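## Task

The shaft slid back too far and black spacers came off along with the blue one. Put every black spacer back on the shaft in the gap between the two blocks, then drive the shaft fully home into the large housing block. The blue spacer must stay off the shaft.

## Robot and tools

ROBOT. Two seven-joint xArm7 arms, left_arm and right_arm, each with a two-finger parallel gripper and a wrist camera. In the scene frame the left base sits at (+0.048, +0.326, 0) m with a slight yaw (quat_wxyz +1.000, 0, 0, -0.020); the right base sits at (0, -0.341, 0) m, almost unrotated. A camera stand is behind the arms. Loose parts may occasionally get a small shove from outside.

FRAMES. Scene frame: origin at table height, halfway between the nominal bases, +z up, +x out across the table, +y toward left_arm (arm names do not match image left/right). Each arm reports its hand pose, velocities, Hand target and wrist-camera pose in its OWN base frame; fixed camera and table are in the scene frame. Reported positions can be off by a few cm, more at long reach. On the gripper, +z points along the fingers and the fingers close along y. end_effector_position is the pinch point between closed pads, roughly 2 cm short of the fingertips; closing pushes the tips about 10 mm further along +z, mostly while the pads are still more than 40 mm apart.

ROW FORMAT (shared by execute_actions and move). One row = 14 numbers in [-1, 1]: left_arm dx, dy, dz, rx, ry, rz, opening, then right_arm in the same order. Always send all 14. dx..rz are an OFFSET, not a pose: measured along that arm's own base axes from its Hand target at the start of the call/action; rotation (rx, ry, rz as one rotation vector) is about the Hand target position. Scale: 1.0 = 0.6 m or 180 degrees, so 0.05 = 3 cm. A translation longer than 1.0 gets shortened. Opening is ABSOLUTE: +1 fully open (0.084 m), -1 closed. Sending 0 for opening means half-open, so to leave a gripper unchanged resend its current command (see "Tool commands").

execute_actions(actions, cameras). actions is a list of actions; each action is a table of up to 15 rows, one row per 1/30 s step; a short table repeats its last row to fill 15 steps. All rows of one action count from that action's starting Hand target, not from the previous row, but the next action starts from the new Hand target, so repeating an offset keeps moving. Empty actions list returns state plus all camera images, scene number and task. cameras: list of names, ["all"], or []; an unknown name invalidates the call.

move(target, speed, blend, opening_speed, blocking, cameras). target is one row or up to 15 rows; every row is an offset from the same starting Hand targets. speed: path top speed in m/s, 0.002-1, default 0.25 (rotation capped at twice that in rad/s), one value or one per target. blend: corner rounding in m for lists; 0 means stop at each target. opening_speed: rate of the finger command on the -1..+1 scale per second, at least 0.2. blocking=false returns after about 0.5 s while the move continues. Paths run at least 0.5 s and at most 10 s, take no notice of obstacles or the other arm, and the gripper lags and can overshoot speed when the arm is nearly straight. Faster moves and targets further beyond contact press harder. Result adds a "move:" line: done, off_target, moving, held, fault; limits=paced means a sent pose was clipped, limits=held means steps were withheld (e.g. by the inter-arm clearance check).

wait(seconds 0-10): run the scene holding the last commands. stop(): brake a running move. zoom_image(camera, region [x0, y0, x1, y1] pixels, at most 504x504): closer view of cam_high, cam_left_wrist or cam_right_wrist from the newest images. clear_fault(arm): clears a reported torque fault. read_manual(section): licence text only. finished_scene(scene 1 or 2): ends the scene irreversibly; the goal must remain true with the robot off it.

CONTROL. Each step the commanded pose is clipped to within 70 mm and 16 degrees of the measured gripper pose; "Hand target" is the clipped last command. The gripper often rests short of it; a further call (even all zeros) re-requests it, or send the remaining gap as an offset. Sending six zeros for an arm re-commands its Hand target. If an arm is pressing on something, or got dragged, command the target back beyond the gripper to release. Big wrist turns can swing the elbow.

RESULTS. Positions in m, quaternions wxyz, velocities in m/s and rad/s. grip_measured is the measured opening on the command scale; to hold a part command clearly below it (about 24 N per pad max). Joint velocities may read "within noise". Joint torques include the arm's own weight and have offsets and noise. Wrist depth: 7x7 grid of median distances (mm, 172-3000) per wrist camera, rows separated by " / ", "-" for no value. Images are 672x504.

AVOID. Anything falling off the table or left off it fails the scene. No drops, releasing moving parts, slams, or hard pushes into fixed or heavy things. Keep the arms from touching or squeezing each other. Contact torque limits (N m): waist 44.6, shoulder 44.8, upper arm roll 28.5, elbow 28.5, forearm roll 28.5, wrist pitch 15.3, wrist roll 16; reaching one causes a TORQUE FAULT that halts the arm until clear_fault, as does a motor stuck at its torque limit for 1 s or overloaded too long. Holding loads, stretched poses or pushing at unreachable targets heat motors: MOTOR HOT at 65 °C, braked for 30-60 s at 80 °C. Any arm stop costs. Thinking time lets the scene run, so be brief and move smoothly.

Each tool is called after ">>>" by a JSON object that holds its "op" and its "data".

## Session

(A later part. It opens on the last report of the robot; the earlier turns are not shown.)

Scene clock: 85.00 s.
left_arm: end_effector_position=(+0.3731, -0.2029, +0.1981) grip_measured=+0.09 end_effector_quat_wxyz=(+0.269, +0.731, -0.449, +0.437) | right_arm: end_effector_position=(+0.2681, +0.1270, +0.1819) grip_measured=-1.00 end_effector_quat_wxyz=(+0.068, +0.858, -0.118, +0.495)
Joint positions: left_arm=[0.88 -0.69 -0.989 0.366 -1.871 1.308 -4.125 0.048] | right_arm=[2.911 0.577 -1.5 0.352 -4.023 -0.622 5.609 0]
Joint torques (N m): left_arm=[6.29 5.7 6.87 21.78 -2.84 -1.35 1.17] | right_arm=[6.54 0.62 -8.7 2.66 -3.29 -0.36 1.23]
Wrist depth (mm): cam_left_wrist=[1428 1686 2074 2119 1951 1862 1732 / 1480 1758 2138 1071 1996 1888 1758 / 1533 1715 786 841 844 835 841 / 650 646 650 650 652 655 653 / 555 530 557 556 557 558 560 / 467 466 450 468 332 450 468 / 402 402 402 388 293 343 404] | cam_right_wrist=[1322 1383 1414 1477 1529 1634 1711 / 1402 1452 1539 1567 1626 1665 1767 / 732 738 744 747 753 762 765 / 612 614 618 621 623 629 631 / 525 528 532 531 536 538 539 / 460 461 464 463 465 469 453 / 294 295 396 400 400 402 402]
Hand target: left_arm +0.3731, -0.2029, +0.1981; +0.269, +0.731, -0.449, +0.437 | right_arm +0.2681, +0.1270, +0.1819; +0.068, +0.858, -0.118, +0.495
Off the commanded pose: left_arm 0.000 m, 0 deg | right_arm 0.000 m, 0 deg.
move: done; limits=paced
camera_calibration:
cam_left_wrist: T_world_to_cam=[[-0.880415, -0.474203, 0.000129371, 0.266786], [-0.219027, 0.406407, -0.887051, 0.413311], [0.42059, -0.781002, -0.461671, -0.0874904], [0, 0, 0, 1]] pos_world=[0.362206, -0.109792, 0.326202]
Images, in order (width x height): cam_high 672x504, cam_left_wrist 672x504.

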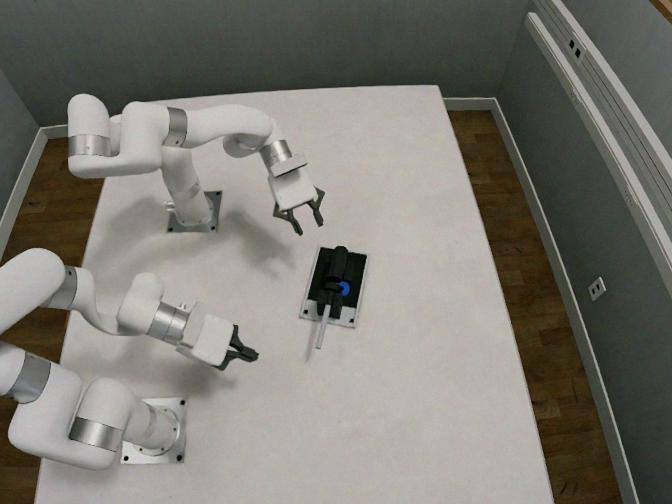

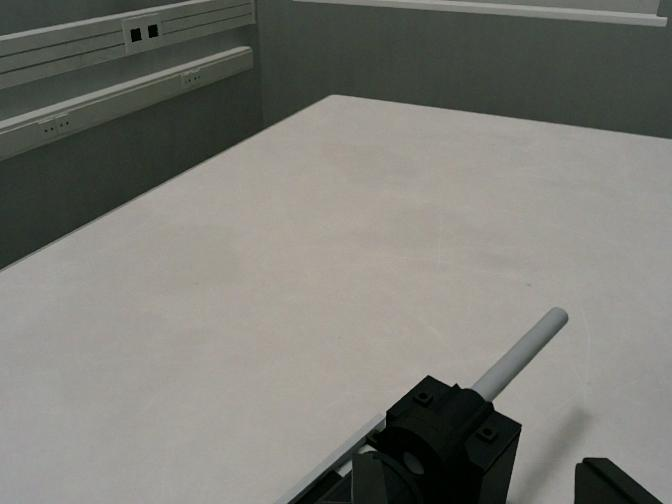

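>>> {"op": "move", "data": {"target": [-0.075,0.15,0,0,0,0,0.1, 0,0,0,0,0,0,-1], "speed": 0.2, "cameras": ["cam_left_wrist"]}}

>>> {"op": "zoom_image", "data": {"camera": "cam_left_wrist", "region": [280, 250, 532, 440]}}

Scene clock: 86.37 s.
left_arm: end_effector_position=(+0.3281, -0.1129, +0.1981) grip_measured=+0.09 end_effector_quat_wxyz=(+0.269, +0.731, -0.450, +0.437) | right_arm: end_effector_position=(+0.2681, +0.1270, +0.1819) grip_measured=-1.00 end_effector_quat_wxyz=(+0.068, +0.858, -0.118, +0.495)
Joint positions: left_arm=[0.986 -0.728 -0.692 0.248 -1.55 1.512 -4.009 0.048] | right_arm=[2.911 0.577 -1.5 0.352 -4.023 -0.622 5.609 0]
Joint torques (N m): left_arm=[6.37 -3.53 13.71 16.55 1.13 2.2 0.54] | right_arm=[6.51 0.46 -8.69 2.7 -3.4 -0.55 1.28]
Wrist depth (mm): cam_left_wrist=[1496 1763 2145 2213 2068 1903 1795 / 1523 1818 2132 1076 1188 1951 1823 / 1553 783 835 836 839 841 841 / 648 648 652 654 655 654 651 / 555 532 556 557 392 556 556 / 466 465 466 330 419 468 468 / 402 401 365 357 392 403 402] | cam_right_wrist=[1315 1364 1408 1458 1523 1630 1706 / 1405 1452 1529 1585 1622 1645 1754 / 736 740 741 743 753 755 764 / 612 617 619 623 625 630 633 / 525 523 530 532 535 537 539 / 459 460 463 463 465 467 452 / 294 295 397 398 400 401 403]
Hand target: left_arm +0.3281, -0.1129, +0.1981; +0.269, +0.731, -0.449, +0.437 | right_arm +0.2681, +0.1270, +0.1819; +0.068, +0.858, -0.118, +0.495
Off the commanded pose: left_arm 0.000 m, 0 deg | right_arm 0.000 m, 0 deg.
move: done
camera_calibration:
cam_left_wrist: T_world_to_cam=[[-0.880455, -0.47413, 0.0000752488, 0.269965], [-0.218932, 0.406415, -0.887071, 0.366876], [0.420556, -0.781043, -0.461632, 0.00168197], [0, 0, 0, 1]] pos_world=[0.317306, -0.0197916, 0.326201]
Images, in order (width x height): cam_left_wrist 672x504.

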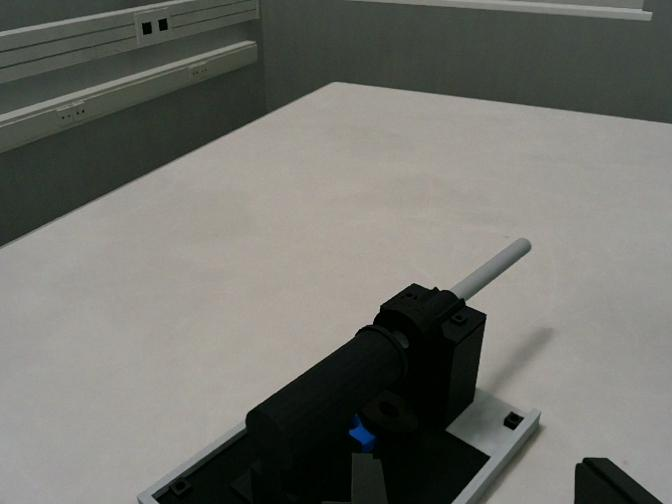

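Scaled by 2.000 from the camera's 672x504 image, which has a finer 960x720 frame.

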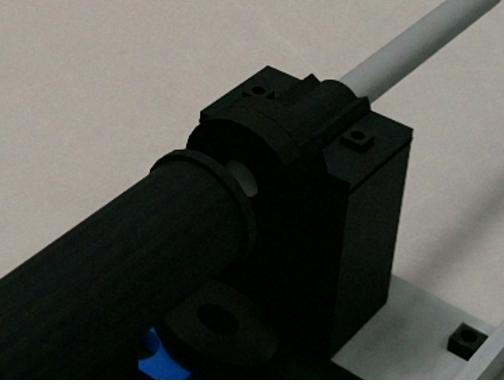

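>>> {"op": "move", "data": {"target": [[-0.2,0.25,0.05,0,0,0,0.1, 0.1,0.05,0.15,0,0,0,-1],[-0.2,0.25,0.05,0,0,0,0.1, 0.33,0.24,0.25,0.0894,0.321,0,-1],[-0.2,0.25,0.05,0,0,0,0.1, 0.45,0.32,0.15,0.1565,0.562,0,-1]], "speed": 0.3, "cameras": ["cam_right_wrist","cam_high"]}}

Scene clock: 95.20 s.
left_arm: end_effector_position=(+0.2081, +0.0371, +0.2281) grip_measured=+0.09 end_effector_quat_wxyz=(+0.269, +0.731, -0.449, +0.437) | right_arm: end_effector_position=(+0.5372, +0.3187, +0.2715) grip_measured=-1.00 end_effector_quat_wxyz=(-0.349, +0.899, -0.258, -0.058)
Joint positions: left_arm=[1.368 -0.588 -0.176 0.363 -0.786 1.823 -3.749 0.048] | right_arm=[3.24 -1.184 -1.693 2.707 -3.88 -1.4 4.289 0]
Joint torques (N m): left_arm=[5.98 0.67 6.8 23.83 0.89 2.06 0.96] | right_arm=[-6.43 17.61 8.41 5.48 -1.12 -2.33 1.44]
Wrist depth (mm): cam_left_wrist=[1634 1924 2249 2372 2228 2112 1930 / 1673 1974 2242 1278 1285 1290 1178 / 1657 850 915 904 908 916 918 / 702 708 705 561 707 711 713 / 577 606 523 566 585 608 610 / 506 489 491 496 510 509 513 / 437 437 437 438 440 440 441] | cam_right_wrist=[593 542 483 436 397 364 338 / 635 567 502 454 411 378 347 / 665 589 526 468 426 389 359 / 696 615 545 485 439 398 361 / 734 637 553 502 452 401 367 / 789 666 584 520 469 391 355 / 832 703 607 537 489 324 297]
Hand target: left_arm +0.2081, +0.0371, +0.2281; +0.269, +0.731, -0.449, +0.437 | right_arm +0.5381, +0.3190, +0.2719; -0.263, +0.926, -0.221, -0.158
Off the commanded pose: left_arm 0.000 m, 0 deg | right_arm 0.001 m, 53 deg; orientation clipped.
elbow stopped short (right arm): the move would have taken joint 4 (elbow) straighter than the controller allows.
move: off_target (right_arm); limits=paced
camera_calibration:
cam_right_wrist: T_world_to_cam=[[-0.49242, -0.639702, -0.590173, 0.655468], [-0.867795, 0.412853, 0.276558, 0.326292], [0.0667402, 0.648332, -0.758427, 0.0963739], [0, 0, 0, 1]] pos_world=[0.599488, 0.222111, 0.369693]
Images, in order (width x height): cam_high 672x504, cam_right_wrist 672x504.

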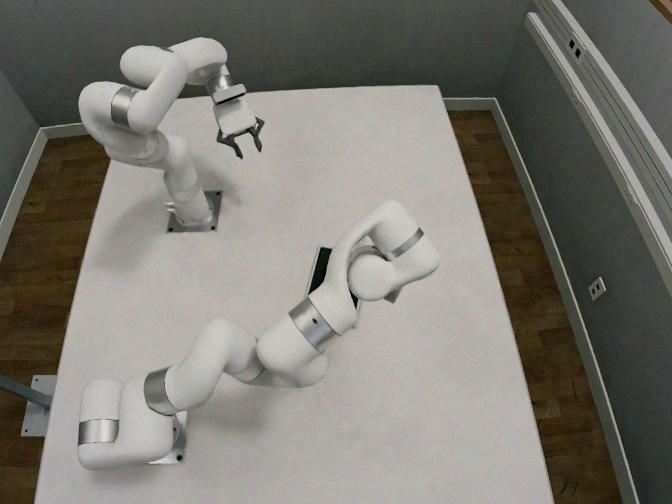

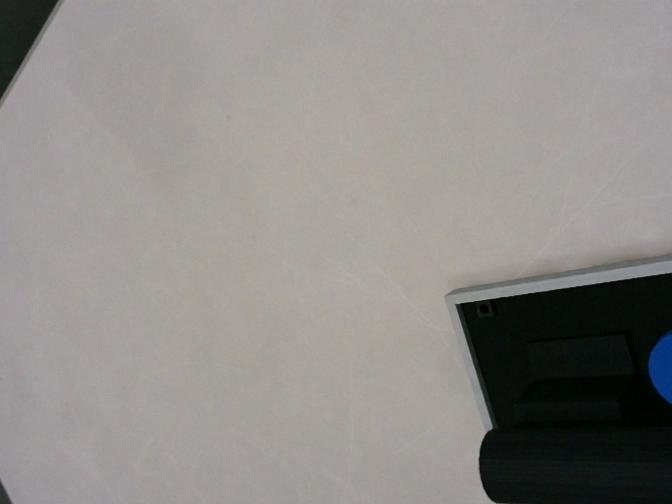

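>>> {"op": "move", "data": {"target": [0,0,0,0,0,0,0.1, -0.04,-0.18,0.05,0,0,0,-1], "speed": 0.25, "cameras": ["cam_right_wrist"]}}

Scene clock: 96.73 s.
left_arm: end_effector_position=(+0.2081, +0.0371, +0.2281) grip_measured=+0.09 end_effector_quat_wxyz=(+0.269, +0.731, -0.449, +0.437) | right_arm: end_effector_position=(+0.5131, +0.2107, +0.3014) grip_measured=-1.00 end_effector_quat_wxyz=(-0.303, +0.916, -0.242, -0.104)
Joint positions: left_arm=[1.368 -0.588 -0.176 0.363 -0.786 1.823 -3.749 0.048] | right_arm=[3.082 -1.156 -1.575 2.707 -3.912 -1.673 4.217 0]
Joint torques (N m): left_arm=[6.23 0.78 6.66 24.29 1.19 1.76 0.91] | right_arm=[1.64 16.95 8.09 -0.99 -1.38 -2.79 1.51]
Wrist depth (mm): cam_left_wrist=[1615 1903 2286 2389 2199 2087 1935 / 1657 1924 2271 1281 1281 1285 1182 / 1645 848 909 913 914 916 920 / 708 707 706 563 710 713 712 / 575 607 523 566 585 608 607 / 508 490 487 494 509 511 510 / 436 438 439 440 438 439 441] | cam_right_wrist=[565 515 473 439 407 381 356 / 601 543 497 458 424 396 370 / 629 570 517 476 439 409 381 / 652 596 539 488 455 415 391 / 690 611 560 503 459 415 398 / 735 654 590 423 394 356 403 / 787 691 616 557 508 462 432]
Hand target: left_arm +0.2081, +0.0371, +0.2281; +0.269, +0.731, -0.449, +0.437 | right_arm +0.5141, +0.2110, +0.3019; -0.263, +0.926, -0.221, -0.158
Off the commanded pose: left_arm 0.000 m, 0 deg | right_arm 0.001 m, 8 deg.
elbow stopped short (right arm): the move would have taken joint 4 (elbow) straighter than the controller allows.
move: off_target (right_arm)
camera_calibration:
cam_right_wrist: T_world_to_cam=[[-0.491891, -0.714147, -0.498033, 0.579816], [-0.869048, 0.367969, 0.330687, 0.335534], [-0.0528984, 0.595477, -0.801629, 0.276164], [0, 0, 0, 1]] pos_world=[0.59141, 0.126159, 0.399191]
Images, in order (width x height): cam_right_wrist 672x504.

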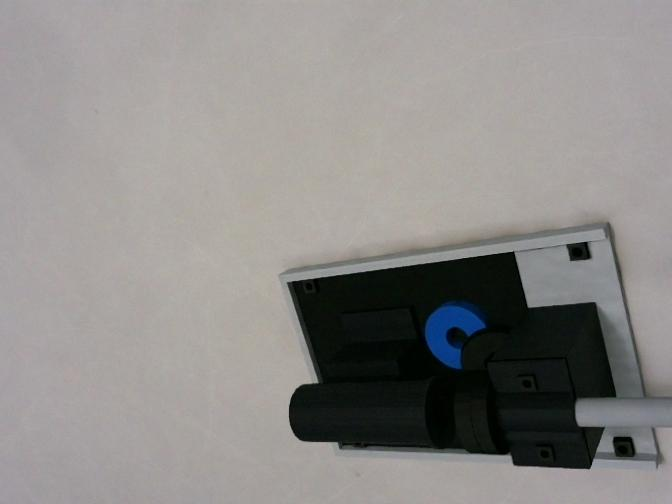

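>>> {"op": "move", "data": {"target": [[0,0,0,0,0,0,0.1, -0.1568,0.15,0.08,0,0,0,-1],[0,0,0,0,0,0,0.1, -0.31,0.28,0.0,-0.1297,-0.466,0,-1],[0,0,0,0,0,0,0.1, -0.3602,0.31,-0.2998,-0.1297,-0.466,0,-1]], "speed": 0.3}}

Scene clock: 103.73 s.
left_arm: end_effector_position=(+0.2081, +0.0371, +0.2281) grip_measured=+0.09 end_effector_quat_wxyz=(+0.269, +0.731, -0.449, +0.437) | right_arm: end_effector_position=(+0.2980, +0.3970, +0.1220) grip_measured=-1.00 end_effector_quat_wxyz=(-0.167, +0.825, -0.015, +0.540)
Joint positions: left_arm=[1.368 -0.588 -0.176 0.363 -0.786 1.823 -3.749 0.048] | right_arm=[2.633 1.406 -1.158 0.807 -4.215 -0.044 6.28 0]
Joint torques (N m): left_arm=[5.82 0.77 5.11 23.56 1.32 1.36 1.05] | right_arm=[6.75 -5.41 -20.04 -4.18 2.48 -0.46 -1.28]
Wrist depth (mm): cam_left_wrist=[1611 1919 2340 2389 2235 2044 1935 / 1653 1951 2220 1276 1288 1292 1176 / 1622 850 910 909 916 921 918 / 704 706 705 561 708 432 371 / 576 603 525 566 582 579 556 / 507 490 489 494 510 511 510 / 437 437 438 439 438 440 440] | cam_right_wrist=[1550 1503 1477 1452 1383 1350 1335 / 1596 1536 1509 1480 1455 1434 1386 / 1673 1622 1589 1519 765 671 619 / 1669 820 743 674 599 563 515 / 711 650 582 552 307 285 276 / 557 512 471 435 324 327 315 / 453 418 395 357 327 316 297]
Hand target: left_arm +0.2081, +0.0371, +0.2281; +0.269, +0.731, -0.449, +0.437 | right_arm +0.2980, +0.3970, +0.1220; -0.167, +0.825, -0.015, +0.540
Off the commanded pose: left_arm 0.000 m, 0 deg | right_arm 0.000 m, 0 deg.
move: done

>>> {"op": "move", "data": {"target": [0,0,0,0,0,0,0.1, 0,0,0,-0.0922,0.0487,-0.1313,-1], "speed": 0.4, "cameras": ["cam_right_wrist"]}}

Scene clock: 105.67 s.
left_arm: end_effector_position=(+0.2081, +0.0371, +0.2281) grip_measured=+0.09 end_effector_quat_wxyz=(+0.269, +0.731, -0.449, +0.437) | right_arm: end_effector_position=(+0.2980, +0.3970, +0.1220) grip_measured=-1.00 end_effector_quat_wxyz=(+0.068, +0.858, -0.118, +0.495)
Joint positions: left_arm=[1.368 -0.588 -0.176 0.363 -0.786 1.823 -3.749 0.048] | right_arm=[1.787 0.902 -0.496 1.5 -3.937 -1.012 5.402 0]
Joint torques (N m): left_arm=[5.86 0.99 4.43 23.86 0.93 1.13 0.98] | right_arm=[-7.04 -14.22 -6.7 12.57 1.26 -3.95 -1.51]
Wrist depth (mm): cam_left_wrist=[1607 1888 2309 2333 2213 2093 1903 / 1665 1940 2220 1278 1281 1283 1176 / 1638 849 903 910 915 915 921 / 709 705 706 564 710 434 333 / 578 607 525 569 579 555 346 / 506 490 488 495 509 511 511 / 437 437 439 439 438 439 441] | cam_right_wrist=[1343 1361 1417 1468 1526 1600 1657 / 1340 1383 1417 1443 1543 764 842 / 584 595 597 600 604 611 613 / 490 520 297 299 532 505 506 / 421 290 291 290 295 284 413 / 366 333 312 336 334 293 378 / 314 305 303 309 310 311 322]
Hand target: left_arm +0.2081, +0.0371, +0.2281; +0.269, +0.731, -0.449, +0.437 | right_arm +0.2980, +0.3970, +0.1220; +0.068, +0.858, -0.118, +0.495
Off the commanded pose: left_arm 0.000 m, 0 deg | right_arm 0.000 m, 0 deg.
move: done; limits=paced
camera_calibration:
cam_right_wrist: T_world_to_cam=[[-0.275191, -0.961176, 0.0202437, 0.487928], [-0.487124, 0.121251, -0.864875, 0.269343], [0.828843, -0.247867, -0.501579, 0.0455715], [0, 0, 0, 1]] pos_world=[0.227705, 0.447623, 0.245928]
Images, in order (width x height): cam_right_wrist 672x504.

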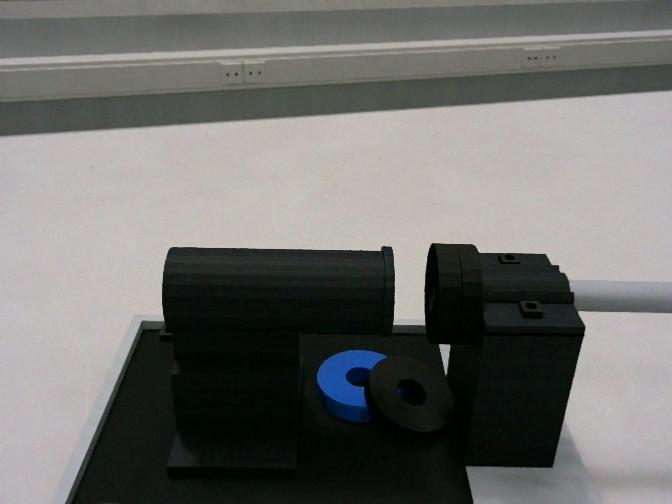

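>>> {"op": "move", "data": {"target": [[0,0,0,0,0,0,0.1, 0.1915,-0.0708,-0.12,0,0,0,-1],[0,0,0,0,0,0,0.1, 0.1915,-0.0708,-0.1467,0,0,0,-1],[0,0,0,0,0,0,0.1, 0.245,-0.0857,-0.1467,0,0,0,-1]], "speed": [0.15,0.05,0.03]}}

>>> {"op": "move", "data": {"target": [0,0,0,0,0,0,0.1, 0.022,-0.0061,0,0,0,0,-1], "speed": 0.02}}

>>> {"op": "move", "data": {"target": [[0,0,0,0,0,0,0.1, -0.0755,0.0209,0,0,0,0,-1],[0,0,0,0,0,0,0.1, -0.267,0.0918,0.1467,0,0,0,-1]], "speed": [0.08,0.25], "cameras": ["cam_right_wrist"]}}

Scene clock: 109.30 s.
left_arm: end_effector_position=(+0.2081, +0.0371, +0.2281) grip_measured=+0.09 end_effector_quat_wxyz=(+0.269, +0.731, -0.449, +0.437) | right_arm: end_effector_position=(+0.4450, +0.3456, +0.0340) grip_measured=-1.00 end_effector_quat_wxyz=(+0.068, +0.858, -0.118, +0.495)
Joint positions: left_arm=[1.368 -0.588 -0.176 0.363 -0.786 1.823 -3.749 0.048] | right_arm=[1.555 1.147 -0.578 1.548 -4.054 -0.689 5.492 0]
Joint torques (N m): left_arm=[5.4 0.58 4.11 23.92 1.06 0.71 1.23] | right_arm=[-6.31 -15.02 -14.13 10.78 -3.45 -0.27 -1.38]
Wrist depth (mm): cam_left_wrist=[1615 1919 2294 2364 2228 2087 1935 / 1665 1962 2206 1271 1283 1290 1178 / 1642 851 913 910 912 916 913 / 705 708 709 564 476 399 347 / 578 603 524 540 463 355 327 / 505 488 489 496 509 332 318 / 437 439 439 439 439 440 426] | cam_right_wrist=[1162 1203 1253 1312 1375 1425 1443 / 469 511 476 522 484 532 537 / 374 376 380 381 386 389 391 / 329 332 335 - - - - / - - - - - - - / - - - - - - - / - - 184 181 173 - -]
Hand target: left_arm +0.2081, +0.0371, +0.2281; +0.269, +0.731, -0.449, +0.437 | right_arm +0.4450, +0.3456, +0.0340; +0.068, +0.858, -0.118, +0.495
Off the commanded pose: left_arm 0.000 m, 0 deg | right_arm 0.000 m, 0 deg.
move: done

Scene clock: 110.27 s.
left_arm: end_effector_position=(+0.2081, +0.0371, +0.2281) grip_measured=+0.09 end_effector_quat_wxyz=(+0.269, +0.731, -0.449, +0.437) | right_arm: end_effector_position=(+0.4582, +0.3419, +0.0340) grip_measured=-1.00 end_effector_quat_wxyz=(+0.068, +0.858, -0.118, +0.495)
Joint positions: left_arm=[1.368 -0.588 -0.176 0.363 -0.786 1.823 -3.749 0.048] | right_arm=[1.527 1.154 -0.583 1.564 -4.062 -0.674 5.481 0]
Joint torques (N m): left_arm=[5.8 1.15 3.79 23.86 1.02 0.85 0.95] | right_arm=[-6.74 -14.9 -14.25 10.8 -3.57 -0.22 -1.4]
Wrist depth (mm): cam_left_wrist=[1626 1898 2286 2348 2220 2062 1957 / 1653 1930 2249 1281 1288 1297 1180 / 1619 850 910 907 920 913 924 / 704 705 708 552 447 396 356 / 576 606 522 540 468 342 335 / 508 490 491 496 490 335 341 / 436 438 437 440 440 440 426] | cam_right_wrist=[1155 1205 1246 1290 1361 1405 1458 / 468 510 475 522 486 535 538 / 373 376 379 382 386 387 391 / 312 314 316 318 320 341 324 / - - - - - - - / - - - - - - - / - - - - - - -]
Hand target: left_arm +0.2081, +0.0371, +0.2281; +0.269, +0.731, -0.449, +0.437 | right_arm +0.4582, +0.3419, +0.0340; +0.068, +0.858, -0.118, +0.495
Off the commanded pose: left_arm 0.000 m, 0 deg | right_arm 0.000 m, 0 deg.
move: done

Scene clock: 112.23 s.
left_arm: end_effector_position=(+0.2081, +0.0371, +0.2281) grip_measured=+0.09 end_effector_quat_wxyz=(+0.269, +0.731, -0.449, +0.437) | right_arm: end_effector_position=(+0.2980, +0.3970, +0.1220) grip_measured=-1.00 end_effector_quat_wxyz=(+0.068, +0.858, -0.118, +0.495)
Joint positions: left_arm=[1.368 -0.588 -0.176 0.363 -0.786 1.823 -3.749 0.048] | right_arm=[1.788 0.903 -0.498 1.5 -3.936 -1.012 5.401 0]
Joint torques (N m): left_arm=[5.9 0.68 3.35 23.84 1.3 0.72 1.11] | right_arm=[6.25 -23.92 -6.93 12.75 1.25 -4.03 -1.49]
Wrist depth (mm): cam_left_wrist=[1600 1898 2302 2381 2206 2068 1946 / 1657 1985 2249 1273 1278 1281 1184 / 1642 848 914 914 920 915 925 / 708 706 714 561 710 435 332 / 578 607 524 565 581 556 345 / 509 490 489 495 512 509 512 / 437 437 438 438 440 440 440] | cam_right_wrist=[1325 1386 1414 1452 1553 1600 1649 / 1327 1375 1420 1468 1529 767 846 / 586 591 596 600 602 608 614 / 488 521 297 300 529 502 507 / 420 290 290 291 294 284 413 / 368 333 313 342 343 293 378 / 314 305 303 309 309 311 323]
Hand target: left_arm +0.2081, +0.0371, +0.2281; +0.269, +0.731, -0.449, +0.437 | right_arm +0.2980, +0.3970, +0.1220; +0.068, +0.858, -0.118, +0.495
Off the commanded pose: left_arm 0.000 m, 0 deg | right_arm 0.000 m, 0 deg.
move: done
camera_calibration:
cam_right_wrist: T_world_to_cam=[[-0.275272, -0.961152, 0.0202906, 0.487858], [-0.487114, 0.12125, -0.864881, 0.269317], [0.828822, -0.247961, -0.501567, 0.0454575], [0, 0, 0, 1]] pos_world=[0.227805, 0.447523, 0.245828]
Images, in order (width x height): cam_right_wrist 672x504.

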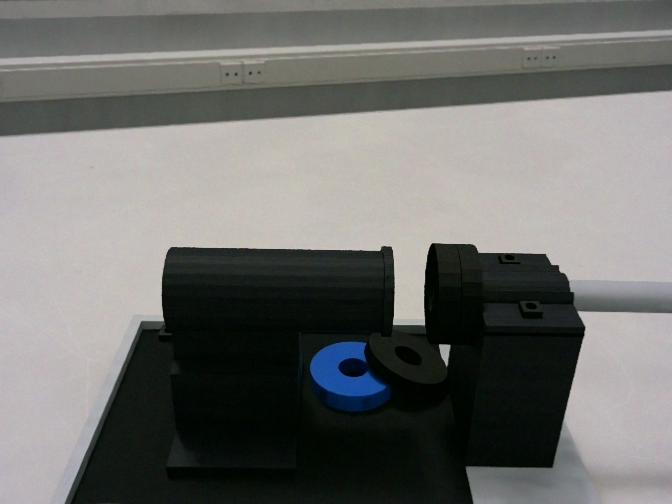

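>>> {"op": "move", "data": {"target": [[0,0,0,0,0,0,0.1, 0.02,-0.05,0.15,0,0,0,-1],[0,0,0,0,0,0,0.1, 0.25,-0.16,0.18,0.067,0.241,0,-1],[0,0,0,0,0,0,0.1, 0.35,-0.13,0.12,0.1117,0.401,0,-1]], "speed": 0.25, "cameras": ["cam_right_wrist"]}}

Scene clock: 121.23 s.
left_arm: end_effector_position=(+0.2081, +0.0371, +0.2281) grip_measured=+0.09 end_effector_quat_wxyz=(+0.269, +0.731, -0.449, +0.437) | right_arm: end_effector_position=(+0.5072, +0.3185, +0.1937) grip_measured=-1.00 end_effector_quat_wxyz=(-0.138, +0.978, -0.152, +0.021)
Joint positions: left_arm=[1.368 -0.588 -0.176 0.363 -0.786 1.823 -3.749 0.048] | right_arm=[0.488 1.09 -0.079 2.707 -2.867 -1.426 3.895 0]
Joint torques (N m): left_arm=[6.19 0.62 1.7 23.78 1.12 0.01 0.91] | right_arm=[0.1 -19.04 -2.8 15.73 3.16 -3.16 -1.41]
Wrist depth (mm): cam_left_wrist=[1607 1930 2062 509 2220 2068 1935 / 1673 1946 2228 1054 1276 1295 1176 / 1638 853 908 913 916 915 924 / 706 709 709 562 711 711 715 / 577 604 522 566 585 608 610 / 506 488 489 495 509 511 512 / 436 438 439 440 439 440 440] | cam_right_wrist=[382 364 353 337 326 314 305 / 381 364 352 337 326 313 305 / 381 362 351 336 326 313 304 / 378 362 350 337 326 313 304 / 377 362 350 335 325 313 304 / 378 362 340 326 313 304 295 / 376 360 331 317 306 294 291]
Hand target: left_arm +0.2081, +0.0371, +0.2281; +0.269, +0.731, -0.449, +0.437 | right_arm +0.5080, +0.3190, +0.1940; -0.051, +0.985, -0.140, -0.087
Off the commanded pose: left_arm 0.000 m, 0 deg | right_arm 0.001 m, 22 deg; orientation clipped.
elbow stopped short (right arm): the move would have taken joint 4 (elbow) straighter than the controller allows.
move: off_target (right_arm); limits=paced
camera_calibration:
cam_right_wrist: T_world_to_cam=[[-0.279054, -0.92389, -0.261833, 0.513247], [-0.957251, 0.289257, -0.000445018, 0.460299], [0.0761482, 0.250516, -0.965113, 0.201387], [0, 0, 0, 1]] pos_world=[0.56851, 0.290588, 0.328951]
Images, in order (width x height): cam_right_wrist 672x504.

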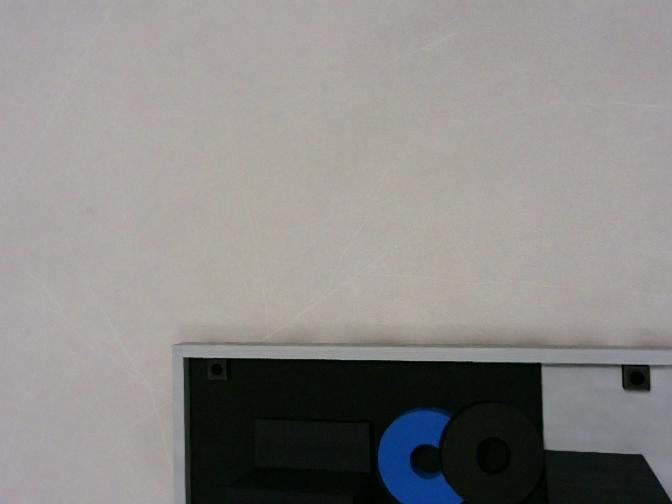

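>>> {"op": "move", "data": {"target": [0,0,0,0,0,0,0.1, 0.0033,0.0072,-0.13,-0.0398,-0.0507,0.0031,-1], "speed": 0.15, "cameras": ["cam_right_wrist"]}}

Scene clock: 123.67 s.
left_arm: end_effector_position=(+0.2081, +0.0371, +0.2281) grip_measured=+0.09 end_effector_quat_wxyz=(+0.269, +0.731, -0.449, +0.437) | right_arm: end_effector_position=(+0.5092, +0.3228, +0.1158) grip_measured=-1.00 end_effector_quat_wxyz=(-0.049, +0.988, -0.135, +0.059)
Joint positions: left_arm=[1.368 -0.588 -0.176 0.363 -0.786 1.823 -3.749 0.048] | right_arm=[0.601 1.21 -0.218 2.707 -2.929 -1.353 3.922 0]
Joint torques (N m): left_arm=[5.82 0.72 0.84 23.49 1.37 -0.16 0.98] | right_arm=[6.64 -19.5 -4.18 12.84 2.63 -0.38 -1.28]
Wrist depth (mm): cam_left_wrist=[1619 1919 2062 478 2220 2056 1914 / 1657 1968 1066 520 1281 1300 1178 / 1630 846 850 795 915 915 918 / 708 704 708 562 709 714 709 / 575 602 524 566 585 611 608 / 506 489 489 495 509 511 511 / 437 438 437 439 440 440 441] | cam_right_wrist=[277 274 269 266 262 259 255 / 273 269 266 263 259 255 252 / 269 266 262 259 255 252 249 / 266 263 259 256 253 249 247 / 262 260 256 253 250 247 243 / 259 255 253 249 246 243 241 / 247 245 241 239 235 234 231]
Hand target: left_arm +0.2081, +0.0371, +0.2281; +0.269, +0.731, -0.449, +0.437 | right_arm +0.5100, +0.3233, +0.1160; +0.000, +0.991, -0.136, +0.000
Off the commanded pose: left_arm 0.000 m, 0 deg | right_arm 0.001 m, 9 deg.
elbow stopped short (right arm): the move would have taken joint 4 (elbow) straighter than the controller allows.
move: off_target (right_arm)
camera_calibration:
cam_right_wrist: T_world_to_cam=[[-0.24931, -0.963575, -0.0967848, 0.475986], [-0.960568, 0.258754, -0.101759, 0.484115], [0.123096, 0.0675989, -0.99009, 0.16308], [0, 0, 0, 1]] pos_world=[0.563619, 0.322358, 0.256795]
Images, in order (width x height): cam_right_wrist 672x504.

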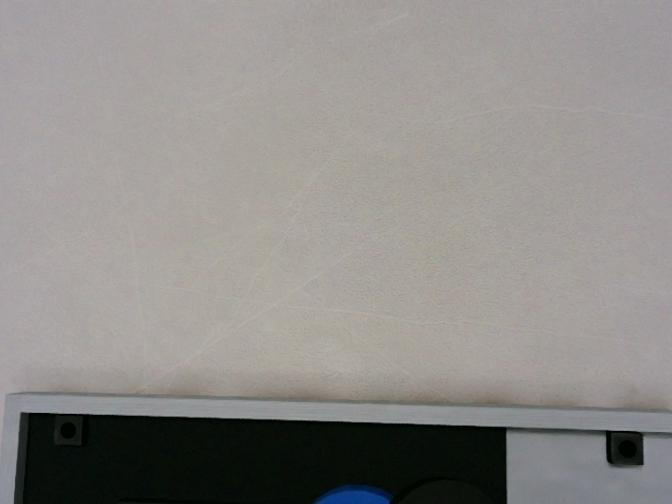

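>>> {"op": "move", "data": {"target": [[0,0,0,0,0,0,0.1, -0.05,-0.03,0.2,0,0,0,-1],[0,0,0,0,0,0,0.1, -0.15,-0.1,0.25,0,0,0.5,-1],[0,0,0,0,0,0,0.1, -0.1,-0.05,0.25,0,0,0.98,-1]], "speed": 0.4, "cameras": ["cam_right_wrist","cam_high"]}}

Scene clock: 129.87 s.
left_arm: end_effector_position=(+0.2081, +0.0371, +0.2281) grip_measured=+0.09 end_effector_quat_wxyz=(+0.269, +0.731, -0.449, +0.437) | right_arm: end_effector_position=(+0.4492, +0.2928, +0.2656) grip_measured=-1.00 end_effector_quat_wxyz=(+0.022, +0.167, +0.986, +0.021)
Joint positions: left_arm=[1.368 -0.588 -0.176 0.363 -0.786 1.823 -3.749 0.048] | right_arm=[0.527 0.979 0.281 2.707 -3.381 -1.682 0.98 0]
Joint torques (N m): left_arm=[5.53 0.79 0.21 23.48 1.01 -0.37 0.87] | right_arm=[-6.36 -17.49 2.53 14.5 -2.24 -3.49 1.41]
Wrist depth (mm): cam_left_wrist=[1596 1924 2317 2389 2199 2074 1951 / 1657 1979 2228 1276 1292 1295 1166 / 1622 852 909 910 913 913 918 / 705 705 707 562 709 713 713 / 576 604 525 566 586 610 610 / 507 488 491 495 509 512 513 / 437 437 437 438 439 439 440] | cam_right_wrist=[378 380 384 388 391 394 398 / 379 381 384 388 392 395 399 / 381 383 386 389 394 395 400 / 380 382 388 385 387 390 391 / 381 384 387 385 386 389 386 / 383 383 385 306 306 303 304 / 383 386 391 387 386 391 394]
Hand target: left_arm +0.2081, +0.0371, +0.2281; +0.269, +0.731, -0.449, +0.437 | right_arm +0.4500, +0.2933, +0.2660; +0.000, +0.167, +0.986, +0.000
Off the commanded pose: left_arm 0.000 m, 0 deg | right_arm 0.001 m, 3 deg.
elbow stopped short (right arm): the move would have taken joint 4 (elbow) straighter than the controller allows.
move: off_target (right_arm)
camera_calibration:
cam_right_wrist: T_world_to_cam=[[0.312627, 0.947846, 0.0620724, -0.407689], [0.948181, -0.315304, 0.0391905, -0.277158], [0.0567182, 0.0466039, -0.997302, 0.358596], [0, 0, 0, 1]] pos_world=[0.369912, 0.282326, 0.393797]
Images, in order (width x height): cam_high 672x504, cam_right_wrist 672x504.

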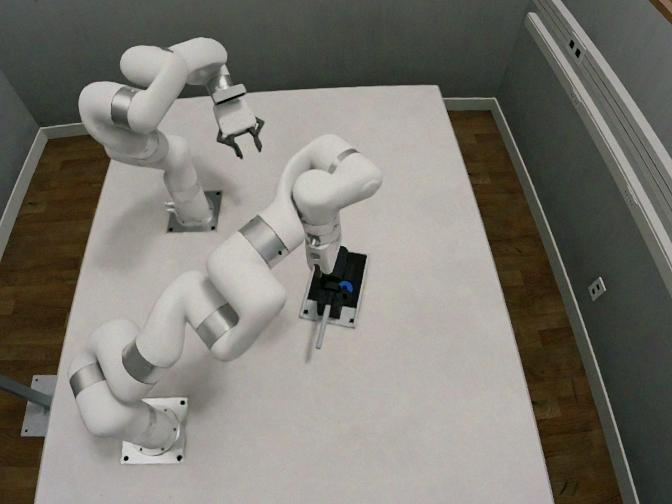

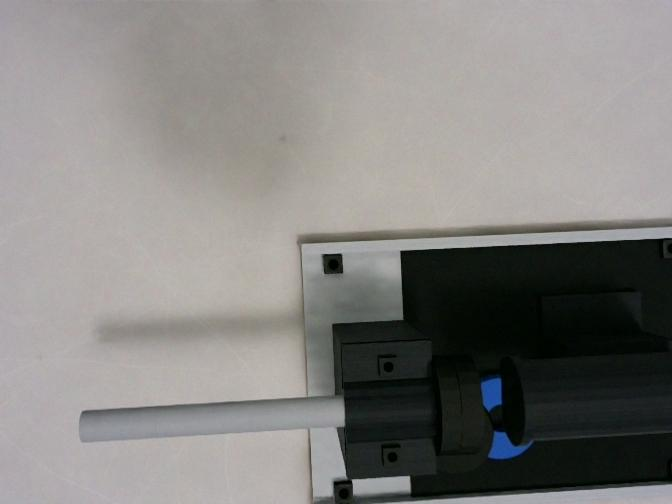

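>>> {"op": "move", "data": {"target": [[0,0,0,0,0,0,0.1, -0.15,-0.3,0.0,0,0,0,-1],[0,0,0,0,0,0,0.1, -0.15,-0.455,-0.02,0.2076,0.1205,-0.487,-1]], "speed": 0.35}}

>>> {"op": "move", "data": {"target": [[0.15,-0.2,0,0.1,0.13,0.12,0.1, 0,0,0,0,0,0,-1],[0.475,-0.61,-0.04,0.2188,0.2774,0.2487,0.1, 0,0,0,0,0,0,-1]], "speed": 0.35, "cameras": ["cam_left_wrist","cam_high"]}}

Scene clock: 134.63 s.
left_arm: end_effector_position=(+0.2081, +0.0371, +0.2281) grip_measured=+0.09 end_effector_quat_wxyz=(+0.269, +0.731, -0.449, +0.437) | right_arm: end_effector_position=(+0.3600, +0.0203, +0.2540) grip_measured=-1.00 end_effector_quat_wxyz=(-0.213, +0.776, +0.536, +0.256)
Joint positions: left_arm=[1.368 -0.588 -0.176 0.363 -0.786 1.823 -3.749 0.048] | right_arm=[-0.338 0.114 -0.113 1.094 -2.411 -1.227 1.138 0]
Joint torques (N m): left_arm=[5.22 0.43 0.09 23.33 1.11 -0.09 0.85] | right_arm=[-6.39 -17.47 -2.68 8.67 4.32 -0.06 1.47]
Wrist depth (mm): cam_left_wrist=[1619 1930 2294 2364 2199 2068 1930 / 1653 1946 2271 1290 1288 1302 1174 / 1638 855 914 920 916 913 915 / 703 706 709 563 711 704 711 / 578 604 522 566 584 609 610 / 507 488 490 495 511 512 510 / 437 438 438 440 440 439 441] | cam_right_wrist=[713 708 702 693 689 680 677 / 629 635 632 586 591 617 615 / 569 566 563 533 515 549 547 / 524 520 518 494 491 506 504 / 489 483 479 477 462 473 468 / 452 450 446 445 433 440 430 / 415 412 411 408 406 404 404]
Hand target: left_arm +0.2081, +0.0371, +0.2281; +0.269, +0.731, -0.449, +0.437 | right_arm +0.3600, +0.0203, +0.2540; -0.213, +0.776, +0.536, +0.256
Off the commanded pose: left_arm 0.000 m, 0 deg | right_arm 0.000 m, 0 deg.
move: done; limits=paced

Scene clock: 137.87 s.
left_arm: end_effector_position=(+0.4931, -0.3289, +0.2041) grip_measured=+0.09 end_effector_quat_wxyz=(+0.000, +0.993, -0.116, +0.000) | right_arm: end_effector_position=(+0.3600, +0.0203, +0.2540) grip_measured=-1.00 end_effector_quat_wxyz=(-0.213, +0.776, +0.536, +0.256)
Joint positions: left_arm=[1.693 -1.281 -1.38 1.712 -1.305 1.793 -6.012 0.048] | right_arm=[-0.338 0.114 -0.113 1.094 -2.411 -1.227 1.138 0]
Joint torques (N m): left_arm=[6.49 28.96 21.6 7.93 2.19 -0.08 -0.72] | right_arm=[-6.65 -17.75 -2.24 8.99 4.12 -0.22 1.62]
Wrist depth (mm): cam_left_wrist=[334 333 332 332 330 329 328 / 336 335 333 333 331 329 328 / 336 335 334 333 332 330 328 / 337 336 335 334 332 331 328 / 338 335 334 333 332 331 330 / 338 328 328 326 325 326 331 / 339 329 306 316 316 281 331] | cam_right_wrist=[719 706 700 698 687 681 673 / 624 637 629 589 593 617 610 / 573 566 560 532 515 549 545 / 524 520 518 494 490 505 503 / 487 484 479 477 464 470 467 / 454 449 447 443 433 440 427 / 415 413 410 409 407 405 403]
Hand target: left_arm +0.4931, -0.3289, +0.2041; +0.000, +0.993, -0.116, +0.000 | right_arm +0.3600, +0.0203, +0.2540; -0.213, +0.776, +0.536, +0.256
Off the commanded pose: left_arm 0.000 m, 0 deg | right_arm 0.000 m, 0 deg.
move: done
camera_calibration:
cam_left_wrist: T_world_to_cam=[[-0.219036, -0.975456, -0.0225621, -0.173545], [-0.975559, 0.219357, -0.0128978, 0.629254], [0.0175304, 0.0191856, -0.999662, 0.338116], [0, 0, 0, 1]] pos_world=[0.569935, -0.313804, 0.342203]
Images, in order (width x height): cam_high 672x504, cam_left_wrist 672x504.

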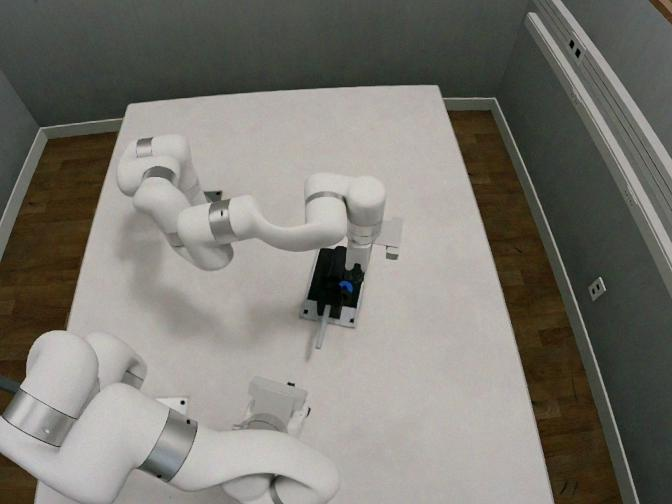

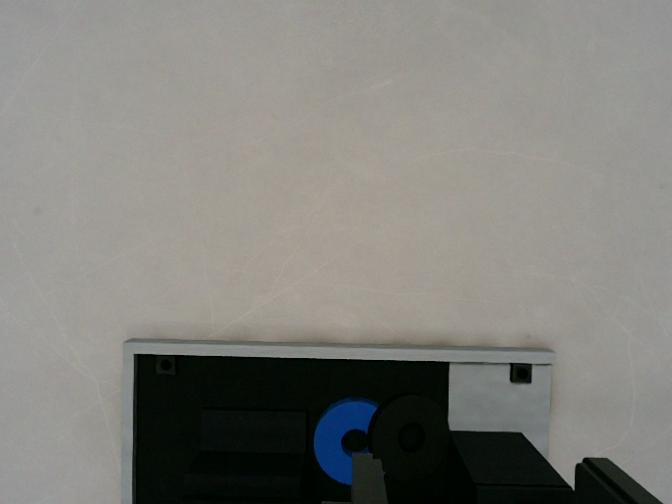

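>>> {"op": "move", "data": {"target": [[-0.0137,0.0012,0,0,0,0,-1, 0,0,0,0,0,0,-1],[-0.0137,0.0012,-0.25,0,0,0,-1, 0,0,0,0,0,0,-1]], "speed": 0.12, "cameras": ["cam_left_wrist","cam_right_wrist"]}}

Scene clock: 140.83 s.
left_arm: end_effector_position=(+0.4847, -0.3283, +0.0542) grip_measured=-1.00 end_effector_quat_wxyz=(+0.000, +0.993, -0.116, +0.000) | right_arm: end_effector_position=(+0.3600, +0.0203, +0.2540) grip_measured=-1.00 end_effector_quat_wxyz=(-0.213, +0.776, +0.536, +0.256)
Joint positions: left_arm=[1.6 -1.48 -1.553 1.509 -1.479 1.583 -5.958 0] | right_arm=[-0.338 0.114 -0.113 1.094 -2.411 -1.227 1.138 0]
Joint torques (N m): left_arm=[6.14 19.81 24 5.18 -1.8 -3.47 0.82] | right_arm=[-6.38 -17.58 -2.36 9.01 3.81 -0.24 1.56]
Wrist depth (mm): cam_left_wrist=[185 184 183 183 182 181 181 / 185 185 184 183 183 182 181 / 186 185 184 184 183 182 182 / 186 185 185 184 183 182 182 / 186 186 185 184 183 183 182 / 186 185 185 184 183 183 182 / 179 178 177 177 176 177 177] | cam_right_wrist=[711 707 703 697 369 659 674 / 625 636 634 591 415 596 613 / 572 568 562 532 452 550 548 / 527 522 517 496 489 506 504 / 486 483 480 477 464 471 469 / 451 449 446 444 432 439 429 / 415 412 411 408 407 405 400]
Hand target: left_arm +0.4848, -0.3281, +0.0541; +0.000, +0.993, -0.116, +0.000 | right_arm +0.3600, +0.0203, +0.2540; -0.213, +0.776, +0.536, +0.256
Off the commanded pose: left_arm 0.000 m, 0 deg | right_arm 0.000 m, 0 deg.
move: done
camera_calibration:
cam_left_wrist: T_world_to_cam=[[-0.21932, -0.975392, -0.0225799, -0.178098], [-0.975494, 0.219643, -0.0129905, 0.619086], [0.0176304, 0.0191775, -0.999661, 0.188346], [0, 0, 0, 1]] pos_world=[0.561534, -0.313305, 0.192303]
cam_right_wrist: T_world_to_cam=[[0.942099, -0.333587, -0.0341841, -0.296897], [-0.280683, -0.728675, -0.6247, 0.341296], [0.183483, 0.598124, -0.780116, 0.25282], [0, 0, 0, 1]] pos_world=[0.329115, -0.00156524, 0.400287]
Images, in order (width x height): cam_left_wrist 672x504, cam_right_wrist 672x504.

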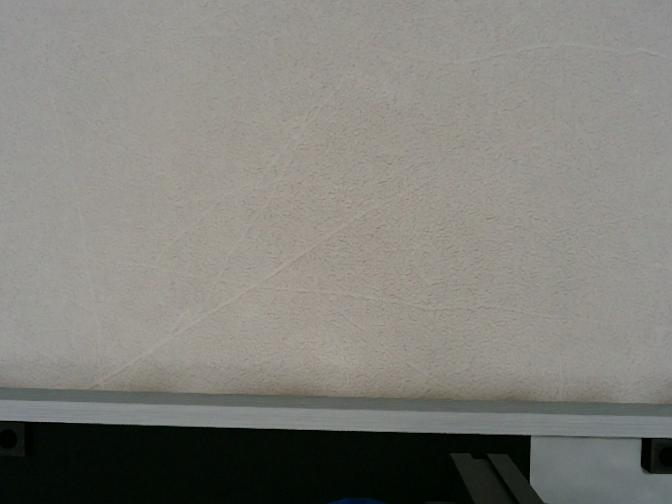

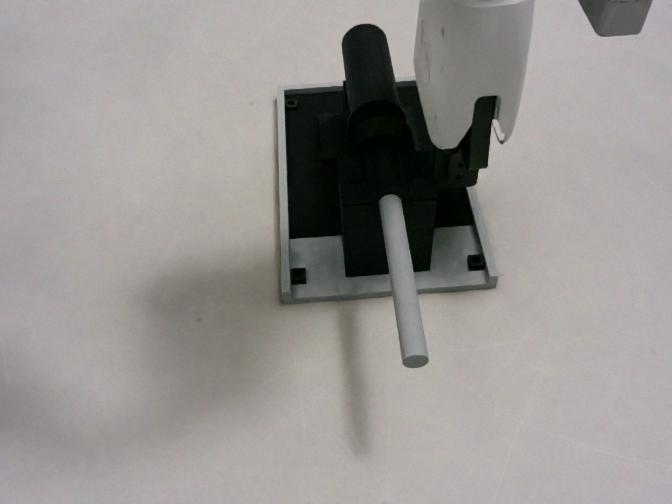

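>>> {"op": "move", "data": {"target": [0,0,-0.015,0,0,0,-1, 0,0,0,0,0,0,-1], "speed": 0.03}}

>>> {"op": "move", "data": {"target": [0,0,-0.004,0,0,0,-1, 0,0,0,0,0,0,-1], "speed": 0.02}}

>>> {"op": "move", "data": {"target": [0,0,-0.004,0,0,0,-1, 0,0,0,0,0,0,-1], "speed": 0.02}}

Scene clock: 141.80 s.
left_arm: end_effector_position=(+0.4849, -0.3281, +0.0451) grip_measured=-1.00 end_effector_quat_wxyz=(+0.000, +0.993, -0.116, +0.000) | right_arm: end_effector_position=(+0.3600, +0.0203, +0.2540) grip_measured=-1.00 end_effector_quat_wxyz=(-0.213, +0.776, +0.536, +0.256)
Joint positions: left_arm=[1.6 -1.491 -1.566 1.506 -1.491 1.571 -5.957 0] | right_arm=[-0.338 0.114 -0.113 1.094 -2.411 -1.227 1.138 0]
Joint torques (N m): left_arm=[-6.73 20.16 24.32 -1.78 -1.83 -3.37 1.03] | right_arm=[-6.4 -17.47 -2.32 8.94 4.12 -0.3 1.57]
Wrist depth (mm): cam_left_wrist=[176 175 175 174 173 173 172 / 176 176 175 174 174 173 172 / 177 176 175 174 174 173 173 / 177 176 176 175 174 174 173 / 177 177 176 175 174 174 173 / 178 176 176 175 175 174 174 / - - - - - - -] | cam_right_wrist=[711 708 698 692 371 656 677 / 624 635 634 588 415 601 614 / 571 566 562 534 450 552 544 / 525 520 519 494 489 508 505 / 486 485 481 478 463 471 469 / 451 449 450 445 433 440 431 / 416 412 411 409 407 403 402]
Hand target: left_arm +0.4848, -0.3281, +0.0451; +0.000, +0.993, -0.116, +0.000 | right_arm +0.3600, +0.0203, +0.2540; -0.213, +0.776, +0.536, +0.256
Off the commanded pose: left_arm 0.000 m, 0 deg | right_arm 0.000 m, 0 deg.
move: done

Scene clock: 142.50 s.
left_arm: end_effector_position=(+0.4849, -0.3282, +0.0429) grip_measured=-1.00 end_effector_quat_wxyz=(+0.000, +0.993, -0.116, +0.000) | right_arm: end_effector_position=(+0.3600, +0.0203, +0.2540) grip_measured=-1.00 end_effector_quat_wxyz=(-0.213, +0.776, +0.536, +0.256)
Joint positions: left_arm=[1.6 -1.494 -1.569 1.506 -1.495 1.568 -5.956 0] | right_arm=[-0.338 0.114 -0.113 1.094 -2.411 -1.227 1.138 0]
Joint torques (N m): left_arm=[-6.31 14.3 13.05 -3.87 -1.55 -1.93 0.9] | right_arm=[-6.51 -17.19 -2.46 9.07 4.02 -0.19 1.63]
Wrist depth (mm): cam_left_wrist=[174 173 173 172 - - - / 174 174 173 173 172 - - / 175 174 173 173 172 - - / 175 174 174 173 172 172 - / 175 174 174 173 173 172 - / 176 174 174 173 173 172 - / - - - - - - -] | cam_right_wrist=[714 711 703 695 371 655 677 / 624 637 631 586 415 598 613 / 571 568 560 531 452 551 548 / 525 522 519 495 490 507 503 / 488 482 482 477 462 471 468 / 453 449 447 445 433 440 428 / 416 413 410 409 406 404 403]
Hand target: left_arm +0.4848, -0.3281, +0.0427; +0.000, +0.993, -0.116, +0.000 | right_arm +0.3600, +0.0203, +0.2540; -0.213, +0.776, +0.536, +0.256
Off the commanded pose: left_arm 0.000 m, 0 deg | right_arm 0.000 m, 0 deg.
move: done

Scene clock: 143.20 s.
left_arm: end_effector_position=(+0.4852, -0.3282, +0.0410) grip_measured=-1.00 end_effector_quat_wxyz=(+0.000, +0.993, -0.116, +0.000) | right_arm: end_effector_position=(+0.3600, +0.0203, +0.2540) grip_measured=-1.00 end_effector_quat_wxyz=(-0.213, +0.776, +0.536, +0.256)
Joint positions: left_arm=[1.6 -1.497 -1.572 1.505 -1.498 1.564 -5.956 0] | right_arm=[-0.338 0.114 -0.113 1.094 -2.411 -1.227 1.138 0]
Joint torques (N m): left_arm=[-1.98 2.72 -3.01 -9.96 -0.04 0.84 1.17] | right_arm=[-6.4 -17.24 -2.21 9.06 3.9 -0.18 1.49]
Wrist depth (mm): cam_left_wrist=[173 173 172 - - - - / 173 173 172 - - - - / 174 173 173 172 - - - / 174 173 173 172 - - - / 174 174 173 173 - - - / 174 174 173 172 172 - - / - - - - - - -] | cam_right_wrist=[713 713 698 698 371 657 677 / 626 638 630 588 415 596 611 / 571 566 563 532 443 552 543 / 526 519 519 495 493 507 506 / 487 482 482 477 462 471 469 / 453 450 446 444 433 439 429 / 415 414 410 409 407 404 403]
Hand target: left_arm +0.4848, -0.3281, +0.0403; +0.000, +0.993, -0.116, +0.000 | right_arm +0.3600, +0.0203, +0.2540; -0.213, +0.776, +0.536, +0.256
Off the commanded pose: left_arm 0.001 m, 0 deg | right_arm 0.000 m, 0 deg.
move: done

>>> {"op": "move", "data": {"target": [[0,0,0.0013,0,0,0,-1, 0,0,0,0,0,0,-1],[0.0298,0.0032,0.0013,0,0,0,-1, 0,0,0,0,0,0,-1]], "speed": 0.02}}

>>> {"op": "move", "data": {"target": [-0.0161,-0.0044,0.25,0,0,0,0.1, 0,0,0,0,0,0,-1], "speed": 0.15, "cameras": ["cam_left_wrist"]}}

Scene clock: 145.20 s.
left_arm: end_effector_position=(+0.5027, -0.3262, +0.0411) grip_measured=-1.00 end_effector_quat_wxyz=(+0.000, +0.993, -0.116, +0.000) | right_arm: end_effector_position=(+0.3600, +0.0203, +0.2540) grip_measured=-1.00 end_effector_quat_wxyz=(-0.213, +0.776, +0.536, +0.256)
Joint positions: left_arm=[1.663 -1.498 -1.574 1.574 -1.499 1.568 -5.962 0] | right_arm=[-0.338 0.114 -0.113 1.094 -2.411 -1.227 1.138 0]
Joint torques (N m): left_arm=[5.86 23.17 23.73 5.16 -1.44 -0.11 -0.87] | right_arm=[-6.13 -17.33 -2.31 8.92 4.05 -0.15 1.42]
Wrist depth (mm): cam_left_wrist=[- - - - - - - / 172 - - - - - - / 172 - - - - - - / 172 172 - - - - - / 173 172 - - - - - / 173 172 172 - - - - / 173 172 172 - - - -] | cam_right_wrist=[713 712 700 698 473 379 680 / 626 638 630 589 457 577 611 / 573 565 564 533 498 548 546 / 524 519 517 496 491 507 506 / 486 482 480 476 463 473 470 / 450 449 448 443 434 441 429 / 415 413 410 407 406 404 402]
Hand target: left_arm +0.5027, -0.3262, +0.0411; +0.000, +0.993, -0.116, +0.000 | right_arm +0.3600, +0.0203, +0.2540; -0.213, +0.776, +0.536, +0.256
Off the commanded pose: left_arm 0.000 m, 0 deg | right_arm 0.000 m, 0 deg.
move: done

Scene clock: 146.63 s.
left_arm: end_effector_position=(+0.4931, -0.3289, +0.1910) grip_measured=+0.09 end_effector_quat_wxyz=(+0.000, +0.993, -0.116, +0.000) | right_arm: end_effector_position=(+0.3600, +0.0203, +0.2540) grip_measured=-1.00 end_effector_quat_wxyz=(-0.213, +0.776, +0.536, +0.256)
Joint positions: left_arm=[1.684 -1.303 -1.388 1.688 -1.321 1.778 -6.005 0.048] | right_arm=[-0.338 0.114 -0.113 1.094 -2.411 -1.227 1.138 0]
Joint torques (N m): left_arm=[6.25 29.04 31.21 8.11 2.33 -0.27 -0.81] | right_arm=[-6.38 -17.62 -2.32 9.1 3.98 -0.33 1.56]
Wrist depth (mm): cam_left_wrist=[322 320 319 318 316 315 314 / 322 321 320 319 317 316 315 / 323 322 320 320 317 316 316 / 323 322 320 320 319 317 316 / 323 323 321 320 319 318 316 / 324 315 314 312 311 313 317 / 324 316 306 303 302 280 317] | cam_right_wrist=[718 709 707 697 664 664 676 / 626 637 632 590 592 616 614 / 571 565 563 533 516 549 547 / 525 522 520 494 491 509 505 / 485 483 481 476 463 472 467 / 453 450 447 444 434 439 429 / 415 412 411 409 405 404 402]
Hand target: left_arm +0.4931, -0.3289, +0.1911; +0.000, +0.993, -0.116, +0.000 | right_arm +0.3600, +0.0203, +0.2540; -0.213, +0.776, +0.536, +0.256
Off the commanded pose: left_arm 0.000 m, 0 deg | right_arm 0.000 m, 0 deg.
move: done
camera_calibration:
cam_left_wrist: T_world_to_cam=[[-0.219036, -0.975456, -0.0225621, -0.173841], [-0.975559, 0.219357, -0.0128978, 0.629085], [0.0175304, 0.0191856, -0.999662, 0.325021], [0, 0, 0, 1]] pos_world=[0.569935, -0.313804, 0.329103]
Images, in order (width x height): cam_left_wrist 672x504.

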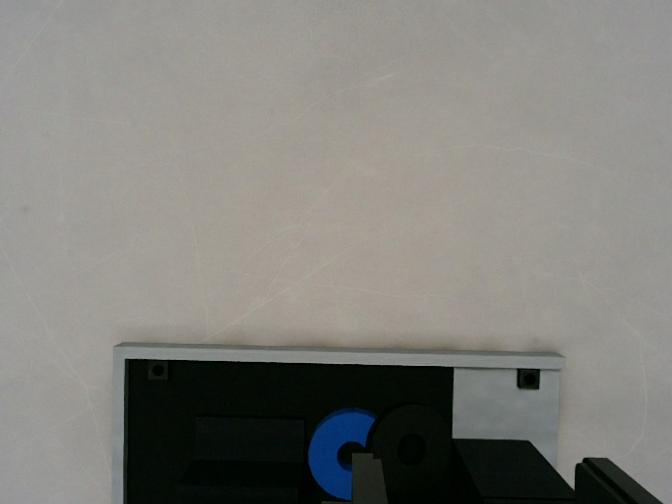

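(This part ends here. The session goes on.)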